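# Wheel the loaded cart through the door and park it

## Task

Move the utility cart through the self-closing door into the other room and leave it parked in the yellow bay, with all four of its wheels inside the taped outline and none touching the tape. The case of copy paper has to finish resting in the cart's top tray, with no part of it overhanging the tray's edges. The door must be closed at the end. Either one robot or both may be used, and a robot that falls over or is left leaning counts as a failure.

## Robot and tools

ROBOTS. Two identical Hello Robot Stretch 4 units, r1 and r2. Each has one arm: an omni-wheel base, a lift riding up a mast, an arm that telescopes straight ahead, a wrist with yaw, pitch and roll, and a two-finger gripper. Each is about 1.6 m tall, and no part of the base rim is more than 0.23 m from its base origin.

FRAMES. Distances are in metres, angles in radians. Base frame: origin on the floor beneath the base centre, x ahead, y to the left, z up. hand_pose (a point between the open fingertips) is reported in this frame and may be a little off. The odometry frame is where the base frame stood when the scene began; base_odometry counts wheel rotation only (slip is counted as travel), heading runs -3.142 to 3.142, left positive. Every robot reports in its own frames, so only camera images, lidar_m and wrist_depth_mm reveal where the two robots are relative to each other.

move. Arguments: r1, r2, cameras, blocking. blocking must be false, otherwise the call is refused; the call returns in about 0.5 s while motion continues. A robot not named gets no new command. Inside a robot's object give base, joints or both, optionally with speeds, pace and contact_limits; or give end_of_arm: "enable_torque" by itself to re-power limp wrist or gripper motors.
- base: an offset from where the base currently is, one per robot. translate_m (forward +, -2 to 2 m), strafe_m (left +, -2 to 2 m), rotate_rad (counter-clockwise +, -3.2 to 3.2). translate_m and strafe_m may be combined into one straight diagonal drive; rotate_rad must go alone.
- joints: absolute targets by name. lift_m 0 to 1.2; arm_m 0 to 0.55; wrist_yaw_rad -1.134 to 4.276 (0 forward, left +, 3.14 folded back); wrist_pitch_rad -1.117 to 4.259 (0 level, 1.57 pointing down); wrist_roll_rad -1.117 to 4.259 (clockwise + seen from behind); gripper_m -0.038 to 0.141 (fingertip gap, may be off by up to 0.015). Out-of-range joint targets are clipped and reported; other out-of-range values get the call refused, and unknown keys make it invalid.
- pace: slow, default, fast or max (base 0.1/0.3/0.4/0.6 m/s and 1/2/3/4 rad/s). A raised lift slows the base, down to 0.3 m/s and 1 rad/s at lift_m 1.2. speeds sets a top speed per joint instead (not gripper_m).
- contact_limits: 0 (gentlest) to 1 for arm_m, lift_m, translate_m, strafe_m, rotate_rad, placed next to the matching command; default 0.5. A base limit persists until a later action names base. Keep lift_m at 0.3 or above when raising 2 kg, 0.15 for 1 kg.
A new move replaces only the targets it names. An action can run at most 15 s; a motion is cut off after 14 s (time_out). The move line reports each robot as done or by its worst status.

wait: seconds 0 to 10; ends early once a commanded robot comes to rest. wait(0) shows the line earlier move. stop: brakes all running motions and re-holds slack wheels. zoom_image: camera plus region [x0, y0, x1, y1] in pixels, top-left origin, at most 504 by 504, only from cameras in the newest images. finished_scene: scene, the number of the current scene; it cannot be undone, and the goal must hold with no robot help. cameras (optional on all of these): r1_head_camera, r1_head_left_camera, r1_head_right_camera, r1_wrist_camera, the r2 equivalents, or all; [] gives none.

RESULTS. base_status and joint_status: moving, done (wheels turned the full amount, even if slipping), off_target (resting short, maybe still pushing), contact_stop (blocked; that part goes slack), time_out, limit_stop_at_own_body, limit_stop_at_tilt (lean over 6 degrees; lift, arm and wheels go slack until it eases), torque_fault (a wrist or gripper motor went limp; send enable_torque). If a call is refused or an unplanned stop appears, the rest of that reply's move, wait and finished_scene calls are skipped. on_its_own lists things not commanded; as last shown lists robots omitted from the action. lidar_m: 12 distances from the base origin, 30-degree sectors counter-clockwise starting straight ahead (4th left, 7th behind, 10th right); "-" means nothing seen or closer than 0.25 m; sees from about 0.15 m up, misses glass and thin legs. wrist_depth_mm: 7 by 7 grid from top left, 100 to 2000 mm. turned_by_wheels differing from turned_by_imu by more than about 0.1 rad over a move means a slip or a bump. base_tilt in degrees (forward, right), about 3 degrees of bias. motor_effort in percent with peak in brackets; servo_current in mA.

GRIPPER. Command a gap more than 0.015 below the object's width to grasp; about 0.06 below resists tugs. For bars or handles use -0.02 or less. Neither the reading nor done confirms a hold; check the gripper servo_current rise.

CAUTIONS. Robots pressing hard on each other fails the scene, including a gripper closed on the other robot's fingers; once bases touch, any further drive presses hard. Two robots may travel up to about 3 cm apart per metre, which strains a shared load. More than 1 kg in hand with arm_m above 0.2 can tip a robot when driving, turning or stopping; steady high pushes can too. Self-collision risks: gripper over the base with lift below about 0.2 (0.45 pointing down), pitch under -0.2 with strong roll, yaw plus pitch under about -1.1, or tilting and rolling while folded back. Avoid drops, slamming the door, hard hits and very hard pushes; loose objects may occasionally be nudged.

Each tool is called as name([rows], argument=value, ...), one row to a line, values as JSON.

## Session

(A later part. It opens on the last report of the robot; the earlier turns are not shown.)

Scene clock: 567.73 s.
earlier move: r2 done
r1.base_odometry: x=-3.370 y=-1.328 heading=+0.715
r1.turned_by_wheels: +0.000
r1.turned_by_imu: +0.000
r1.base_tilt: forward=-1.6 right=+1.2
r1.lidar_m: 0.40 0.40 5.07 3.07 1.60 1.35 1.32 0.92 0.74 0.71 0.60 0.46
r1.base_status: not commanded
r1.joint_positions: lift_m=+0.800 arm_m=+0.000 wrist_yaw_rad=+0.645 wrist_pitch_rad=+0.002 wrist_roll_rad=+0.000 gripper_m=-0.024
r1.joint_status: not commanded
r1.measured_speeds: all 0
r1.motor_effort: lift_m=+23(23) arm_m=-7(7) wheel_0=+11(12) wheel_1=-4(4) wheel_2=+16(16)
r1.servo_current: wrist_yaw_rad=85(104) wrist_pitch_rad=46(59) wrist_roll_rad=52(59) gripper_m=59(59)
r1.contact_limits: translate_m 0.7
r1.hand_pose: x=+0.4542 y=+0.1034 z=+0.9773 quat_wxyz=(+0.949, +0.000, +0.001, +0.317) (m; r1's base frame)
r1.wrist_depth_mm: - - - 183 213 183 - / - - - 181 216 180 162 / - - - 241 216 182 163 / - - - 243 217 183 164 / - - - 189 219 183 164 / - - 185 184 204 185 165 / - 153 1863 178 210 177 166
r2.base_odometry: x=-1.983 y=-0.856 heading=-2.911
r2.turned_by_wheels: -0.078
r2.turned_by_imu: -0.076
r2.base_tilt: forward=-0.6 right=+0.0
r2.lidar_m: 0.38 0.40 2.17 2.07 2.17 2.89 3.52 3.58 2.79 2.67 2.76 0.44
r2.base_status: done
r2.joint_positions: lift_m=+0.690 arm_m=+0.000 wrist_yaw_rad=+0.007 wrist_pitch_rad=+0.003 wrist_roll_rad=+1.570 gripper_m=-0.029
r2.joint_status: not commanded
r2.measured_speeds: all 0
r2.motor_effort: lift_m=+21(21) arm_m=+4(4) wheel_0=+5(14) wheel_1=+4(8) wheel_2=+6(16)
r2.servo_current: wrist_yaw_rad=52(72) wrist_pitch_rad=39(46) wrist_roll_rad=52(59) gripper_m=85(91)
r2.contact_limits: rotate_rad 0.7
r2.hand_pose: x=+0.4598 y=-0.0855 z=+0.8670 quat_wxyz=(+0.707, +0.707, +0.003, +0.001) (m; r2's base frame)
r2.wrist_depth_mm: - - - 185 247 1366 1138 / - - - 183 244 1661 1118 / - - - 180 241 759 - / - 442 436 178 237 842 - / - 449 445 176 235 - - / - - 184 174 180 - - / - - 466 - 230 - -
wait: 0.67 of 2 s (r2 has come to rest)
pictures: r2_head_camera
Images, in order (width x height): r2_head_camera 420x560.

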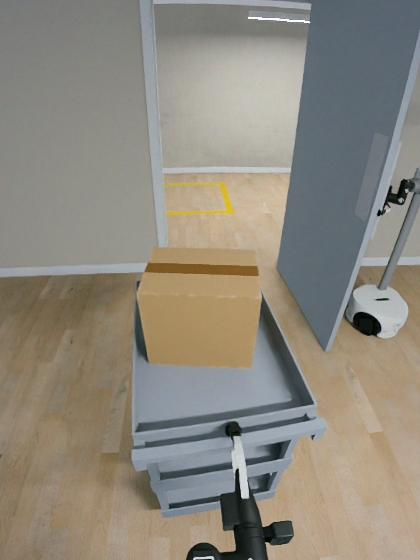

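move(r2={"base":{"strafe_m":0.06},"pace":"slow","contact_limits":{"strafe_m":0.7}}, blocking=false, cameras=[])

wait(seconds=2.5, cameras=[])

move(r2={"base":{"translate_m":0.35},"pace":"slow","contact_limits":{"translate_m":0.7}}, blocking=false, cameras=[])

wait(seconds=5, cameras=["r2_head_camera"])

Scene clock: 580.03 s.
move: r2 moving
r1: as last shown
r1.lidar_m: 0.37 0.40 5.08 3.04 1.60 1.31 1.31 0.90 0.72 0.72 0.60 0.45
r1.motor_effort: lift_m=+23(23) arm_m=-7(7) wheel_0=+12(12) wheel_1=-4(4) wheel_2=+16(16)
r1.servo_current: wrist_yaw_rad=85(91) wrist_pitch_rad=46(52) wrist_roll_rad=33(72) gripper_m=46(65)
r1.contact_limits: translate_m 0.7
r1.wrist_depth_mm: - - - 182 213 183 - / - - - 181 216 181 162 / - - - 242 216 182 163 / - - - 243 217 183 164 / - - - 189 220 183 164 / - - 186 184 204 185 165 / - 153 - 178 210 177 165
r2.base_odometry: x=-1.979 y=-0.870 heading=-2.911
r2.turned_by_wheels: +0.000
r2.turned_by_imu: +0.000
r2.base_tilt: forward=-0.7 right=+0.0
r2.lidar_m: 0.37 0.37 2.14 2.06 2.14 2.90 3.48 3.57 2.82 2.66 2.79 0.42
r2.base_status: strafe_m moving
r2.joint_positions: lift_m=+0.690 arm_m=+0.000 wrist_yaw_rad=+0.001 wrist_pitch_rad=+0.003 wrist_roll_rad=+1.570 gripper_m=-0.029
r2.joint_status: not commanded
r2.measured_speeds: translate_m=+0.000 strafe_m=+0.056 rotate_rad=-0.003 lift_m=+0.000 arm_m=+0.000 wrist_yaw_rad=-0.031 wrist_pitch_rad=+0.000 wrist_roll_rad=+0.000
r2.motor_effort: lift_m=+21(21) arm_m=+3(4) wheel_0=-11(12) wheel_1=+8(9) wheel_2=+0(5)
r2.servo_current: wrist_yaw_rad=46(65) wrist_pitch_rad=46(46) wrist_roll_rad=46(59) gripper_m=85(91)
r2.contact_limits: strafe_m 0.7
r2.hand_pose: x=+0.4594 y=-0.0872 z=+0.8670 quat_wxyz=(+0.707, +0.707, +0.001, -0.001) (m; r2's base frame)
r2.wrist_depth_mm: - - - 187 251 285 1060 / - - - 185 246 1576 1138 / - - - 182 242 768 - / - 442 439 180 239 842 - / - 452 449 177 235 - - / - - 183 174 180 - - / - - 459 - 229 - -
pictures: none
No camera images: "cameras" was empty.

Scene clock: 581.27 s.
earlier move: r2 done
r1.base_odometry: x=-3.370 y=-1.328 heading=+0.715
r1.turned_by_wheels: +0.000
r1.turned_by_imu: +0.000
r1.base_tilt: forward=-1.6 right=+1.3
r1.lidar_m: 0.39 0.42 5.06 3.05 1.61 1.33 1.31 0.91 0.72 0.72 0.59 0.45
r1.base_status: not commanded
r1.joint_positions: lift_m=+0.800 arm_m=+0.000 wrist_yaw_rad=+0.645 wrist_pitch_rad=+0.002 wrist_roll_rad=+0.000 gripper_m=-0.024
r1.joint_status: not commanded
r1.measured_speeds: all 0
r1.motor_effort: lift_m=+23(23) arm_m=-7(7) wheel_0=+11(12) wheel_1=-4(4) wheel_2=+16(16)
r1.servo_current: wrist_yaw_rad=91(104) wrist_pitch_rad=46(52) wrist_roll_rad=59(72) gripper_m=52(65)
r1.contact_limits: translate_m 0.7
r1.hand_pose: x=+0.4542 y=+0.1034 z=+0.9773 quat_wxyz=(+0.949, +0.000, +0.001, +0.317) (m; r1's base frame)
r1.wrist_depth_mm: - - - 182 214 183 - / - - - 181 214 181 163 / - - - 242 217 182 163 / - - - 243 217 182 164 / - - - 189 220 183 164 / - - 186 185 204 184 165 / - 153 - 178 211 177 165
r2.base_odometry: x=-1.969 y=-0.914 heading=-2.912
r2.turned_by_wheels: +0.000
r2.turned_by_imu: +0.000
r2.base_tilt: forward=-0.7 right=+0.1
r2.lidar_m: 0.36 0.39 2.12 2.01 2.09 2.82 3.50 3.56 2.87 2.74 2.06 0.44
r2.base_status: done
r2.joint_positions: lift_m=+0.690 arm_m=+0.000 wrist_yaw_rad=-0.008 wrist_pitch_rad=+0.003 wrist_roll_rad=+1.570 gripper_m=-0.029
r2.joint_status: not commanded
r2.measured_speeds: all 0
r2.motor_effort: lift_m=+21(21) arm_m=+4(4) wheel_0=-6(14) wheel_1=+4(9) wheel_2=+0(5)
r2.servo_current: wrist_yaw_rad=52(72) wrist_pitch_rad=46(46) wrist_roll_rad=39(59) gripper_m=91(98)
r2.contact_limits: strafe_m 0.7
r2.hand_pose: x=+0.4586 y=-0.0898 z=+0.8670 quat_wxyz=(+0.707, +0.707, -0.002, -0.004) (m; r2's base frame)
r2.wrist_depth_mm: - - - 181 245 1397 1182 / - - - 180 241 1661 559 / - - - 178 239 768 - / - 442 439 176 236 831 - / - 452 449 175 234 - - / - - 185 173 180 - - / - - 469 - 230 - -
wait: 1.23 of 2.5 s (r2 has come to rest)
pictures: none
No camera images: "cameras" was empty.

Scene clock: 581.77 s.
move: r2 moving
r1: as last shown
r1.base_tilt: forward=-1.6 right=+1.2
r1.lidar_m: 0.40 0.40 5.09 3.05 1.62 1.33 1.30 0.88 0.73 0.72 0.56 0.45
r1.servo_current: wrist_yaw_rad=91(117) wrist_pitch_rad=46(52) wrist_roll_rad=46(59) gripper_m=46(59)
r1.contact_limits: translate_m 0.7
r1.wrist_depth_mm: - - - 182 213 183 - / - - - 181 214 181 162 / - - - 241 216 182 163 / - - - 244 216 183 164 / - - - 189 218 183 164 / - - 185 183 204 185 165 / - 153 - 178 210 177 165
r2.base_odometry: x=-1.981 y=-0.917 heading=-2.912
r2.turned_by_wheels: +0.000
r2.turned_by_imu: +0.000
r2.base_tilt: forward=-0.7 right=+0.1
r2.lidar_m: 0.36 0.38 2.11 1.99 2.10 2.83 3.52 3.58 2.86 2.73 2.05 0.44
r2.base_status: translate_m moving
r2.joint_positions: lift_m=+0.690 arm_m=+0.000 wrist_yaw_rad=-0.008 wrist_pitch_rad=+0.003 wrist_roll_rad=+1.570 gripper_m=-0.029
r2.joint_status: not commanded
r2.measured_speeds: translate_m=+0.050 strafe_m=+0.000 rotate_rad=+0.002 lift_m=+0.000 arm_m=+0.000 wrist_yaw_rad=+0.000 wrist_pitch_rad=+0.000 wrist_roll_rad=+0.000
r2.motor_effort: lift_m=+21(21) arm_m=+4(4) wheel_0=+3(9) wheel_1=+6(7) wheel_2=-17(18)
r2.servo_current: wrist_yaw_rad=52(65) wrist_pitch_rad=39(46) wrist_roll_rad=46(59) gripper_m=85(91)
r2.contact_limits: translate_m 0.7
r2.hand_pose: x=+0.4586 y=-0.0898 z=+0.8670 quat_wxyz=(+0.707, +0.707, -0.002, -0.004) (m; r2's base frame)
r2.wrist_depth_mm: - - - 181 244 1366 1160 / - - - 180 240 1708 564 / - - - 177 238 768 - / - 439 439 176 236 842 - / - 449 445 174 233 - - / - - 185 171 180 - - / - - 469 - 229 - -
pictures: none
No camera images: "cameras" was empty.

Scene clock: 586.07 s.
earlier move: r2 done
r1.base_odometry: x=-3.370 y=-1.328 heading=+0.715
r1.turned_by_wheels: +0.000
r1.turned_by_imu: +0.000
r1.base_tilt: forward=-1.6 right=+1.2
r1.lidar_m: 0.40 0.41 5.08 3.03 1.62 1.31 1.30 0.89 0.72 0.72 0.59 0.46
r1.base_status: not commanded
r1.joint_positions: lift_m=+0.800 arm_m=+0.000 wrist_yaw_rad=+0.645 wrist_pitch_rad=+0.002 wrist_roll_rad=+0.000 gripper_m=-0.024
r1.joint_status: not commanded
r1.measured_speeds: all 0
r1.motor_effort: lift_m=+23(23) arm_m=-7(7) wheel_0=+12(12) wheel_1=-4(4) wheel_2=+16(16)
r1.servo_current: wrist_yaw_rad=91(117) wrist_pitch_rad=39(52) wrist_roll_rad=52(72) gripper_m=59(59)
r1.contact_limits: translate_m 0.7
r1.hand_pose: x=+0.4542 y=+0.1034 z=+0.9773 quat_wxyz=(+0.949, +0.000, +0.001, +0.317) (m; r1's base frame)
r1.wrist_depth_mm: - - - 182 213 183 - / - - - 180 215 180 163 / - - - 240 217 182 163 / - - - 243 217 182 164 / - - - 189 220 183 165 / - - 186 183 204 185 165 / - 153 - 178 211 176 165
r2.base_odometry: x=-2.309 y=-0.994 heading=-2.911
r2.turned_by_wheels: +0.001
r2.turned_by_imu: +0.003
r2.base_tilt: forward=-0.7 right=+0.1
r2.lidar_m: 0.32 0.32 2.12 1.97 2.11 2.81 3.90 3.91 2.87 2.74 1.68 0.48
r2.base_status: done
r2.joint_positions: lift_m=+0.690 arm_m=+0.000 wrist_yaw_rad=+0.002 wrist_pitch_rad=+0.003 wrist_roll_rad=+1.570 gripper_m=-0.029
r2.joint_status: not commanded
r2.measured_speeds: all 0
r2.motor_effort: lift_m=+21(21) arm_m=+4(4) wheel_0=+8(13) wheel_1=+5(9) wheel_2=-6(18)
r2.servo_current: wrist_yaw_rad=52(65) wrist_pitch_rad=39(46) wrist_roll_rad=46(59) gripper_m=85(98)
r2.contact_limits: translate_m 0.7
r2.hand_pose: x=+0.4594 y=-0.0869 z=+0.8670 quat_wxyz=(+0.707, +0.707, +0.002, -0.001) (m; r2's base frame)
r2.wrist_depth_mm: - - - 249 314 1366 1160 / - - - 289 307 327 327 / - - - 268 277 1708 517 / - - - 252 258 1808 - / - 449 442 185 241 831 - / - 433 185 171 180 - - / - 137 415 - 213 - -
wait: 4.30 of 5 s (r2 has come to rest)
pictures: r2_head_camera
Images, in order (width x height): r2_head_camera 420x560.

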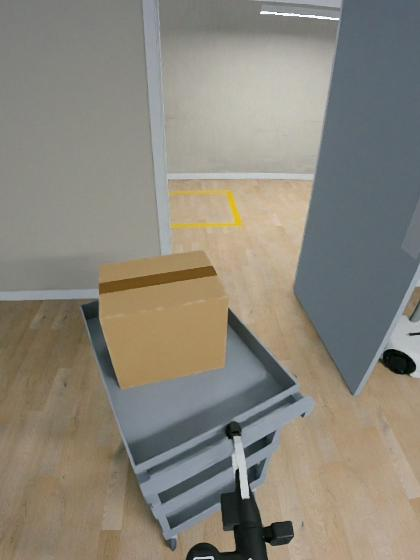

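move(r2={"base":{"translate_m":-0.55},"pace":"slow","contact_limits":{"translate_m":0.7}}, blocking=false, cameras=[])

wait(seconds=7, cameras=["r2_head_camera"])

move(r2={"joints":{"gripper_m":0.05}}, blocking=false, cameras=[])

wait(seconds=2, cameras=[])

move(r2={"base":{"strafe_m":0.07},"pace":"slow","contact_limits":{"strafe_m":0.4}}, blocking=false, cameras=[])

wait(seconds=2.5, cameras=["r2_wrist_camera","r2_head_camera"])

Scene clock: 594.87 s.
move: r2 moving
r1: as last shown
r1.base_tilt: forward=-1.5 right=+1.2
r1.lidar_m: 0.40 0.38 5.06 3.03 1.61 1.31 1.32 0.89 0.73 0.72 0.57 0.45
r1.motor_effort: lift_m=+23(23) arm_m=-7(7) wheel_0=+11(12) wheel_1=-4(4) wheel_2=+16(16)
r1.servo_current: wrist_yaw_rad=85(104) wrist_pitch_rad=46(52) wrist_roll_rad=46(65) gripper_m=59(59)
r1.contact_limits: translate_m 0.7
r1.wrist_depth_mm: - - - 182 213 183 - / - - - 181 215 180 163 / - - - 240 216 183 163 / - - - 244 216 183 164 / - - - 189 219 185 164 / - - 186 184 204 185 165 / - 152 - 178 210 177 166
r2.base_odometry: x=-2.298 y=-0.991 heading=-2.911
r2.turned_by_wheels: +0.000
r2.turned_by_imu: +0.001
r2.base_tilt: forward=-0.7 right=+0.1
r2.lidar_m: 0.31 0.32 2.11 2.02 2.09 2.84 3.90 3.92 2.86 2.72 1.69 0.46
r2.base_status: translate_m moving
r2.joint_positions: lift_m=+0.690 arm_m=+0.000 wrist_yaw_rad=+0.004 wrist_pitch_rad=+0.003 wrist_roll_rad=+1.570 gripper_m=-0.029
r2.joint_status: not commanded
r2.measured_speeds: translate_m=-0.049 strafe_m=-0.001 rotate_rad=-0.001 lift_m=+0.000 arm_m=+0.000 wrist_yaw_rad=+0.000 wrist_pitch_rad=+0.000 wrist_roll_rad=+0.000
r2.motor_effort: lift_m=+21(21) arm_m=+4(4) wheel_0=-2(6) wheel_1=-6(7) wheel_2=+13(14)
r2.servo_current: wrist_yaw_rad=46(59) wrist_pitch_rad=39(46) wrist_roll_rad=52(59) gripper_m=91(91)
r2.contact_limits: translate_m 0.7
r2.hand_pose: x=+0.4596 y=-0.0863 z=+0.8670 quat_wxyz=(+0.707, +0.707, +0.003, +0.000) (m; r2's base frame)
r2.wrist_depth_mm: - - - 247 309 1366 1098 / - - - 286 300 329 329 / - - - 267 274 1708 508 / - - - 196 257 1708 - / - 449 445 185 242 831 - / - 430 183 172 180 - - / - 136 421 - 214 - -
pictures: none
No camera images: "cameras" was empty.

Scene clock: 601.17 s.
earlier move: r2 done
r1.base_odometry: x=-3.370 y=-1.328 heading=+0.715
r1.turned_by_wheels: +0.000
r1.turned_by_imu: +0.000
r1.base_tilt: forward=-1.6 right=+1.3
r1.lidar_m: 0.40 0.41 2.15 3.07 1.60 1.32 1.30 0.93 0.74 0.74 0.58 0.45
r1.base_status: not commanded
r1.joint_positions: lift_m=+0.800 arm_m=+0.000 wrist_yaw_rad=+0.645 wrist_pitch_rad=+0.002 wrist_roll_rad=+0.000 gripper_m=-0.024
r1.joint_status: not commanded
r1.measured_speeds: all 0
r1.motor_effort: lift_m=+23(23) arm_m=-7(7) wheel_0=+11(13) wheel_1=-3(4) wheel_2=+16(16)
r1.servo_current: wrist_yaw_rad=91(111) wrist_pitch_rad=39(52) wrist_roll_rad=39(72) gripper_m=52(65)
r1.contact_limits: translate_m 0.7
r1.hand_pose: x=+0.4542 y=+0.1034 z=+0.9773 quat_wxyz=(+0.949, +0.000, +0.001, +0.317) (m; r1's base frame)
r1.wrist_depth_mm: - - - 182 213 183 - / - - - 181 215 180 162 / - - - 241 216 182 163 / - - - 243 217 182 164 / - - - 189 220 183 164 / - - 186 184 204 185 165 / - 153 1921 178 210 177 166
r2.base_odometry: x=-1.774 y=-0.868 heading=-2.911
r2.turned_by_wheels: +0.000
r2.turned_by_imu: +0.002
r2.base_tilt: forward=-0.7 right=+0.1
r2.lidar_m: 0.36 0.35 2.13 2.00 2.11 2.83 3.28 3.36 2.86 2.73 2.83 0.45
r2.base_status: done
r2.joint_positions: lift_m=+0.690 arm_m=+0.000 wrist_yaw_rad=+0.004 wrist_pitch_rad=+0.003 wrist_roll_rad=+1.570 gripper_m=-0.029
r2.joint_status: not commanded
r2.measured_speeds: all 0
r2.motor_effort: lift_m=+21(21) arm_m=+4(4) wheel_0=-2(9) wheel_1=-5(8) wheel_2=+7(14)
r2.servo_current: wrist_yaw_rad=59(65) wrist_pitch_rad=46(52) wrist_roll_rad=33(59) gripper_m=91(98)
r2.contact_limits: translate_m 0.7
r2.hand_pose: x=+0.4596 y=-0.0863 z=+0.8670 quat_wxyz=(+0.707, +0.707, +0.003, +0.000) (m; r2's base frame)
r2.wrist_depth_mm: - - - 200 268 277 289 / - - - 255 257 1618 1160 / - - - 190 250 1618 - / - - 445 183 243 831 - / - 445 445 179 236 - - / - 449 184 173 179 - - / - - 449 - 224 - -
wait: 6.30 of 7 s (r2 has come to rest)
pictures: r2_head_camera
Images, in order (width x height): r2_head_camera 420x560.

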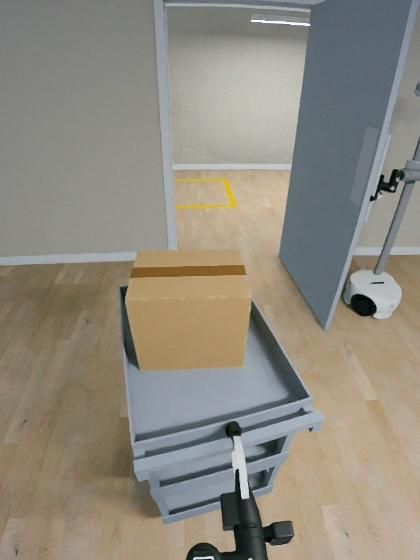

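Scene clock: 601.67 s.
move: r2 moving
r1: as last shown
r1.base_tilt: forward=-1.6 right=+1.2
r1.lidar_m: 0.39 0.40 2.15 3.06 1.60 1.32 1.30 0.92 0.74 0.72 0.57 0.45
r1.motor_effort: lift_m=+23(23) arm_m=-7(7) wheel_0=+11(12) wheel_1=-4(4) wheel_2=+16(16)
r1.servo_current: wrist_yaw_rad=91(91) wrist_pitch_rad=46(46) wrist_roll_rad=46(65) gripper_m=52(59)
r1.contact_limits: translate_m 0.7
r1.wrist_depth_mm: - - - 182 214 184 - / - - - 181 216 180 162 / - - - 240 216 182 163 / - - - 243 217 183 164 / - - - 189 220 183 164 / - - 185 183 204 185 165 / - 153 1921 178 211 178 165
r2.base_odometry: x=-1.774 y=-0.868 heading=-2.911
r2.turned_by_wheels: +0.000
r2.turned_by_imu: +0.000
r2.base_tilt: forward=-0.7 right=+0.1
r2.lidar_m: 0.35 0.37 2.07 2.02 2.09 2.82 3.28 3.34 2.85 2.72 2.86 0.44
r2.base_status: not commanded
r2.joint_positions: lift_m=+0.690 arm_m=+0.000 wrist_yaw_rad=+0.004 wrist_pitch_rad=+0.003 wrist_roll_rad=+1.570 gripper_m=-0.003
r2.joint_status: gripper_m moving
r2.measured_speeds: all 0
r2.motor_effort: lift_m=+21(21) arm_m=+4(4) wheel_0=-1(2) wheel_1=-4(5) wheel_2=+5(7)
r2.servo_current: wrist_yaw_rad=52(59) wrist_pitch_rad=46(46) wrist_roll_rad=46(59) gripper_m=104(104)
r2.contact_limits: translate_m 0.7
r2.hand_pose: x=+0.4596 y=-0.0863 z=+0.8670 quat_wxyz=(+0.707, +0.707, +0.003, +0.000) (m; r2's base frame)
r2.wrist_depth_mm: - - - 206 273 282 282 / - - - 262 264 1708 1160 / - - - 251 255 1756 - / - - 449 188 248 831 - / - 449 452 183 241 - - / - 449 452 177 181 - - / - - - - 229 - -
pictures: none
No camera images: "cameras" was empty.

Scene clock: 602.70 s.
earlier move: r2 done
r1.base_odometry: x=-3.370 y=-1.328 heading=+0.715
r1.turned_by_wheels: +0.000
r1.turned_by_imu: +0.000
r1.base_tilt: forward=-1.6 right=+1.2
r1.lidar_m: 0.40 0.39 2.15 3.05 1.60 1.33 1.31 0.91 0.74 0.72 0.56 0.45
r1.base_status: not commanded
r1.joint_positions: lift_m=+0.800 arm_m=+0.000 wrist_yaw_rad=+0.645 wrist_pitch_rad=+0.002 wrist_roll_rad=+0.000 gripper_m=-0.024
r1.joint_status: not commanded
r1.measured_speeds: all 0
r1.motor_effort: lift_m=+23(23) arm_m=-7(7) wheel_0=+12(12) wheel_1=-4(4) wheel_2=+16(16)
r1.servo_current: wrist_yaw_rad=91(98) wrist_pitch_rad=39(46) wrist_roll_rad=52(65) gripper_m=65(65)
r1.contact_limits: translate_m 0.7
r1.hand_pose: x=+0.4542 y=+0.1034 z=+0.9773 quat_wxyz=(+0.949, +0.000, +0.001, +0.317) (m; r1's base frame)
r1.wrist_depth_mm: - - - 182 213 183 - / - - - 181 215 181 162 / - - - 240 216 182 163 / - - - 242 218 183 164 / - - - 189 220 184 165 / - - 185 183 204 185 165 / - 153 1921 178 210 177 165
r2.base_odometry: x=-1.774 y=-0.868 heading=-2.911
r2.turned_by_wheels: +0.000
r2.turned_by_imu: +0.000
r2.base_tilt: forward=-0.7 right=+0.1
r2.lidar_m: 0.38 0.35 2.08 2.00 2.09 2.81 3.28 3.39 2.84 2.73 2.82 0.46
r2.base_status: not commanded
r2.joint_positions: lift_m=+0.690 arm_m=+0.000 wrist_yaw_rad=+0.004 wrist_pitch_rad=+0.003 wrist_roll_rad=+1.570 gripper_m=+0.050
r2.joint_status: all done
r2.measured_speeds: all 0
r2.motor_effort: lift_m=+21(21) arm_m=+4(4) wheel_0=-1(2) wheel_1=-4(5) wheel_2=+4(7)
r2.servo_current: wrist_yaw_rad=46(59) wrist_pitch_rad=39(52) wrist_roll_rad=52(59) gripper_m=52(137)
r2.contact_limits: translate_m 0.7
r2.hand_pose: x=+0.4596 y=-0.0864 z=+0.8670 quat_wxyz=(+0.707, +0.707, +0.002, +0.000) (m; r2's base frame)
r2.wrist_depth_mm: - - - 213 279 293 291 / - - - 265 270 1661 1182 / - - - 259 263 1708 - / - - 459 250 254 842 - / - 452 452 189 246 831 - / - - 459 183 185 - - / - - - - 234 - -
wait: 1.03 of 2 s (r2 has come to rest)
pictures: none
No camera images: "cameras" was empty.

Scene clock: 603.20 s.
move: r2 moving
r1: as last shown
r1.lidar_m: 0.40 0.41 2.19 3.05 1.58 1.32 1.30 0.89 0.75 0.74 0.60 0.44
r1.motor_effort: lift_m=+23(23) arm_m=-7(7) wheel_0=+12(12) wheel_1=-3(4) wheel_2=+16(16)
r1.servo_current: wrist_yaw_rad=78(98) wrist_pitch_rad=39(46) wrist_roll_rad=20(59) gripper_m=52(65)
r1.contact_limits: translate_m 0.7
r1.wrist_depth_mm: - - - 182 213 183 - / - - - 181 216 181 163 / - - - 240 216 182 163 / - - - 245 217 183 164 / - - - 189 220 183 164 / - - 185 185 204 185 165 / - 153 1921 177 211 177 165
r2.base_odometry: x=-1.771 y=-0.882 heading=-2.911
r2.turned_by_wheels: +0.000
r2.turned_by_imu: +0.000
r2.base_tilt: forward=-0.7 right=+0.1
r2.lidar_m: 0.36 0.35 2.09 1.99 2.09 2.80 3.30 3.35 2.86 2.75 2.83 0.47
r2.base_status: strafe_m moving
r2.joint_positions: lift_m=+0.690 arm_m=+0.000 wrist_yaw_rad=-0.002 wrist_pitch_rad=+0.003 wrist_roll_rad=+1.570 gripper_m=+0.050
r2.joint_status: not commanded
r2.measured_speeds: translate_m=+0.000 strafe_m=+0.056 rotate_rad=+0.002 lift_m=+0.000 arm_m=+0.000 wrist_yaw_rad=-0.016 wrist_pitch_rad=-0.005 wrist_roll_rad=+0.000
r2.motor_effort: lift_m=+21(21) arm_m=+4(4) wheel_0=-10(10) wheel_1=+6(9) wheel_2=+1(3)
r2.servo_current: wrist_yaw_rad=46(59) wrist_pitch_rad=46(46) wrist_roll_rad=46(52) gripper_m=52(52)
r2.contact_limits: strafe_m 0.4
r2.hand_pose: x=+0.4591 y=-0.0881 z=+0.8670 quat_wxyz=(+0.707, +0.707, +0.000, -0.002) (m; r2's base frame)
r2.wrist_depth_mm: - - - 218 285 298 291 / - - - 211 273 1708 1182 / - - - 204 264 1756 - / - - 455 196 255 854 - / - - 455 190 248 - - / - - 194 183 188 820 - / - - 455 - 234 - -
pictures: none
No camera images: "cameras" was empty.

Scene clock: 604.53 s.
earlier move: r2 done
r1.base_odometry: x=-3.370 y=-1.328 heading=+0.715
r1.turned_by_wheels: +0.000
r1.turned_by_imu: +0.000
r1.base_tilt: forward=-1.5 right=+1.2
r1.lidar_m: 0.38 0.41 5.07 3.03 1.60 1.31 1.31 0.91 0.73 0.73 0.58 0.45
r1.base_status: not commanded
r1.joint_positions: lift_m=+0.800 arm_m=+0.000 wrist_yaw_rad=+0.645 wrist_pitch_rad=+0.002 wrist_roll_rad=+0.000 gripper_m=-0.024
r1.joint_status: not commanded
r1.measured_speeds: all 0
r1.motor_effort: lift_m=+23(23) arm_m=-7(7) wheel_0=+11(12) wheel_1=-4(4) wheel_2=+16(16)
r1.servo_current: wrist_yaw_rad=91(98) wrist_pitch_rad=39(46) wrist_roll_rad=52(59) gripper_m=52(65)
r1.contact_limits: translate_m 0.7
r1.hand_pose: x=+0.4542 y=+0.1034 z=+0.9773 quat_wxyz=(+0.949, +0.000, +0.001, +0.317) (m; r1's base frame)
r1.wrist_depth_mm: - - - 182 214 183 - / - - - 181 215 180 162 / - - - 241 216 183 163 / - - - 245 218 183 164 / - - - 189 220 184 164 / - - 185 183 204 185 165 / - 153 - 178 210 177 165
r2.base_odometry: x=-1.758 y=-0.936 heading=-2.912
r2.turned_by_wheels: +0.000
r2.turned_by_imu: +0.000
r2.base_tilt: forward=-0.7 right=+0.1
r2.lidar_m: 0.37 2.66 2.01 1.92 2.02 2.75 3.27 3.35 2.90 2.79 2.91 0.45
r2.base_status: done
r2.joint_positions: lift_m=+0.690 arm_m=+0.000 wrist_yaw_rad=-0.007 wrist_pitch_rad=+0.003 wrist_roll_rad=+1.570 gripper_m=+0.050
r2.joint_status: not commanded
r2.measured_speeds: all 0
r2.motor_effort: lift_m=+18(21) arm_m=+4(4) wheel_0=-7(13) wheel_1=+3(9) wheel_2=-3(5)
r2.servo_current: wrist_yaw_rad=46(65) wrist_pitch_rad=33(46) wrist_roll_rad=46(65) gripper_m=52(59)
r2.contact_limits: strafe_m 0.4
r2.hand_pose: x=+0.4587 y=-0.0894 z=+0.8673 quat_wxyz=(+0.707, +0.707, -0.001, -0.003) (m; r2's base frame)
r2.wrist_depth_mm: - - - 218 286 1576 1255 / - - - 211 273 1756 525 / - - - 204 265 809 - / - - 466 197 256 866 - / - - 469 190 249 - - / - - 195 182 186 - - / - - 469 - 234 - -
wait: 1.33 of 2.5 s (r2 has come to rest)
pictures: r2_head_camera, r2_wrist_camera
Images, in order (width x height): r2_head_camera 420x560, r2_wrist_camera 616x392.

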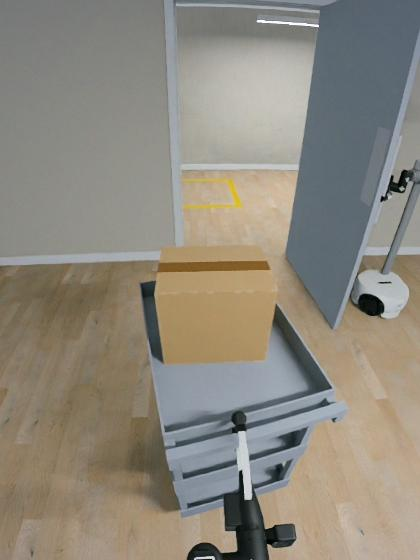

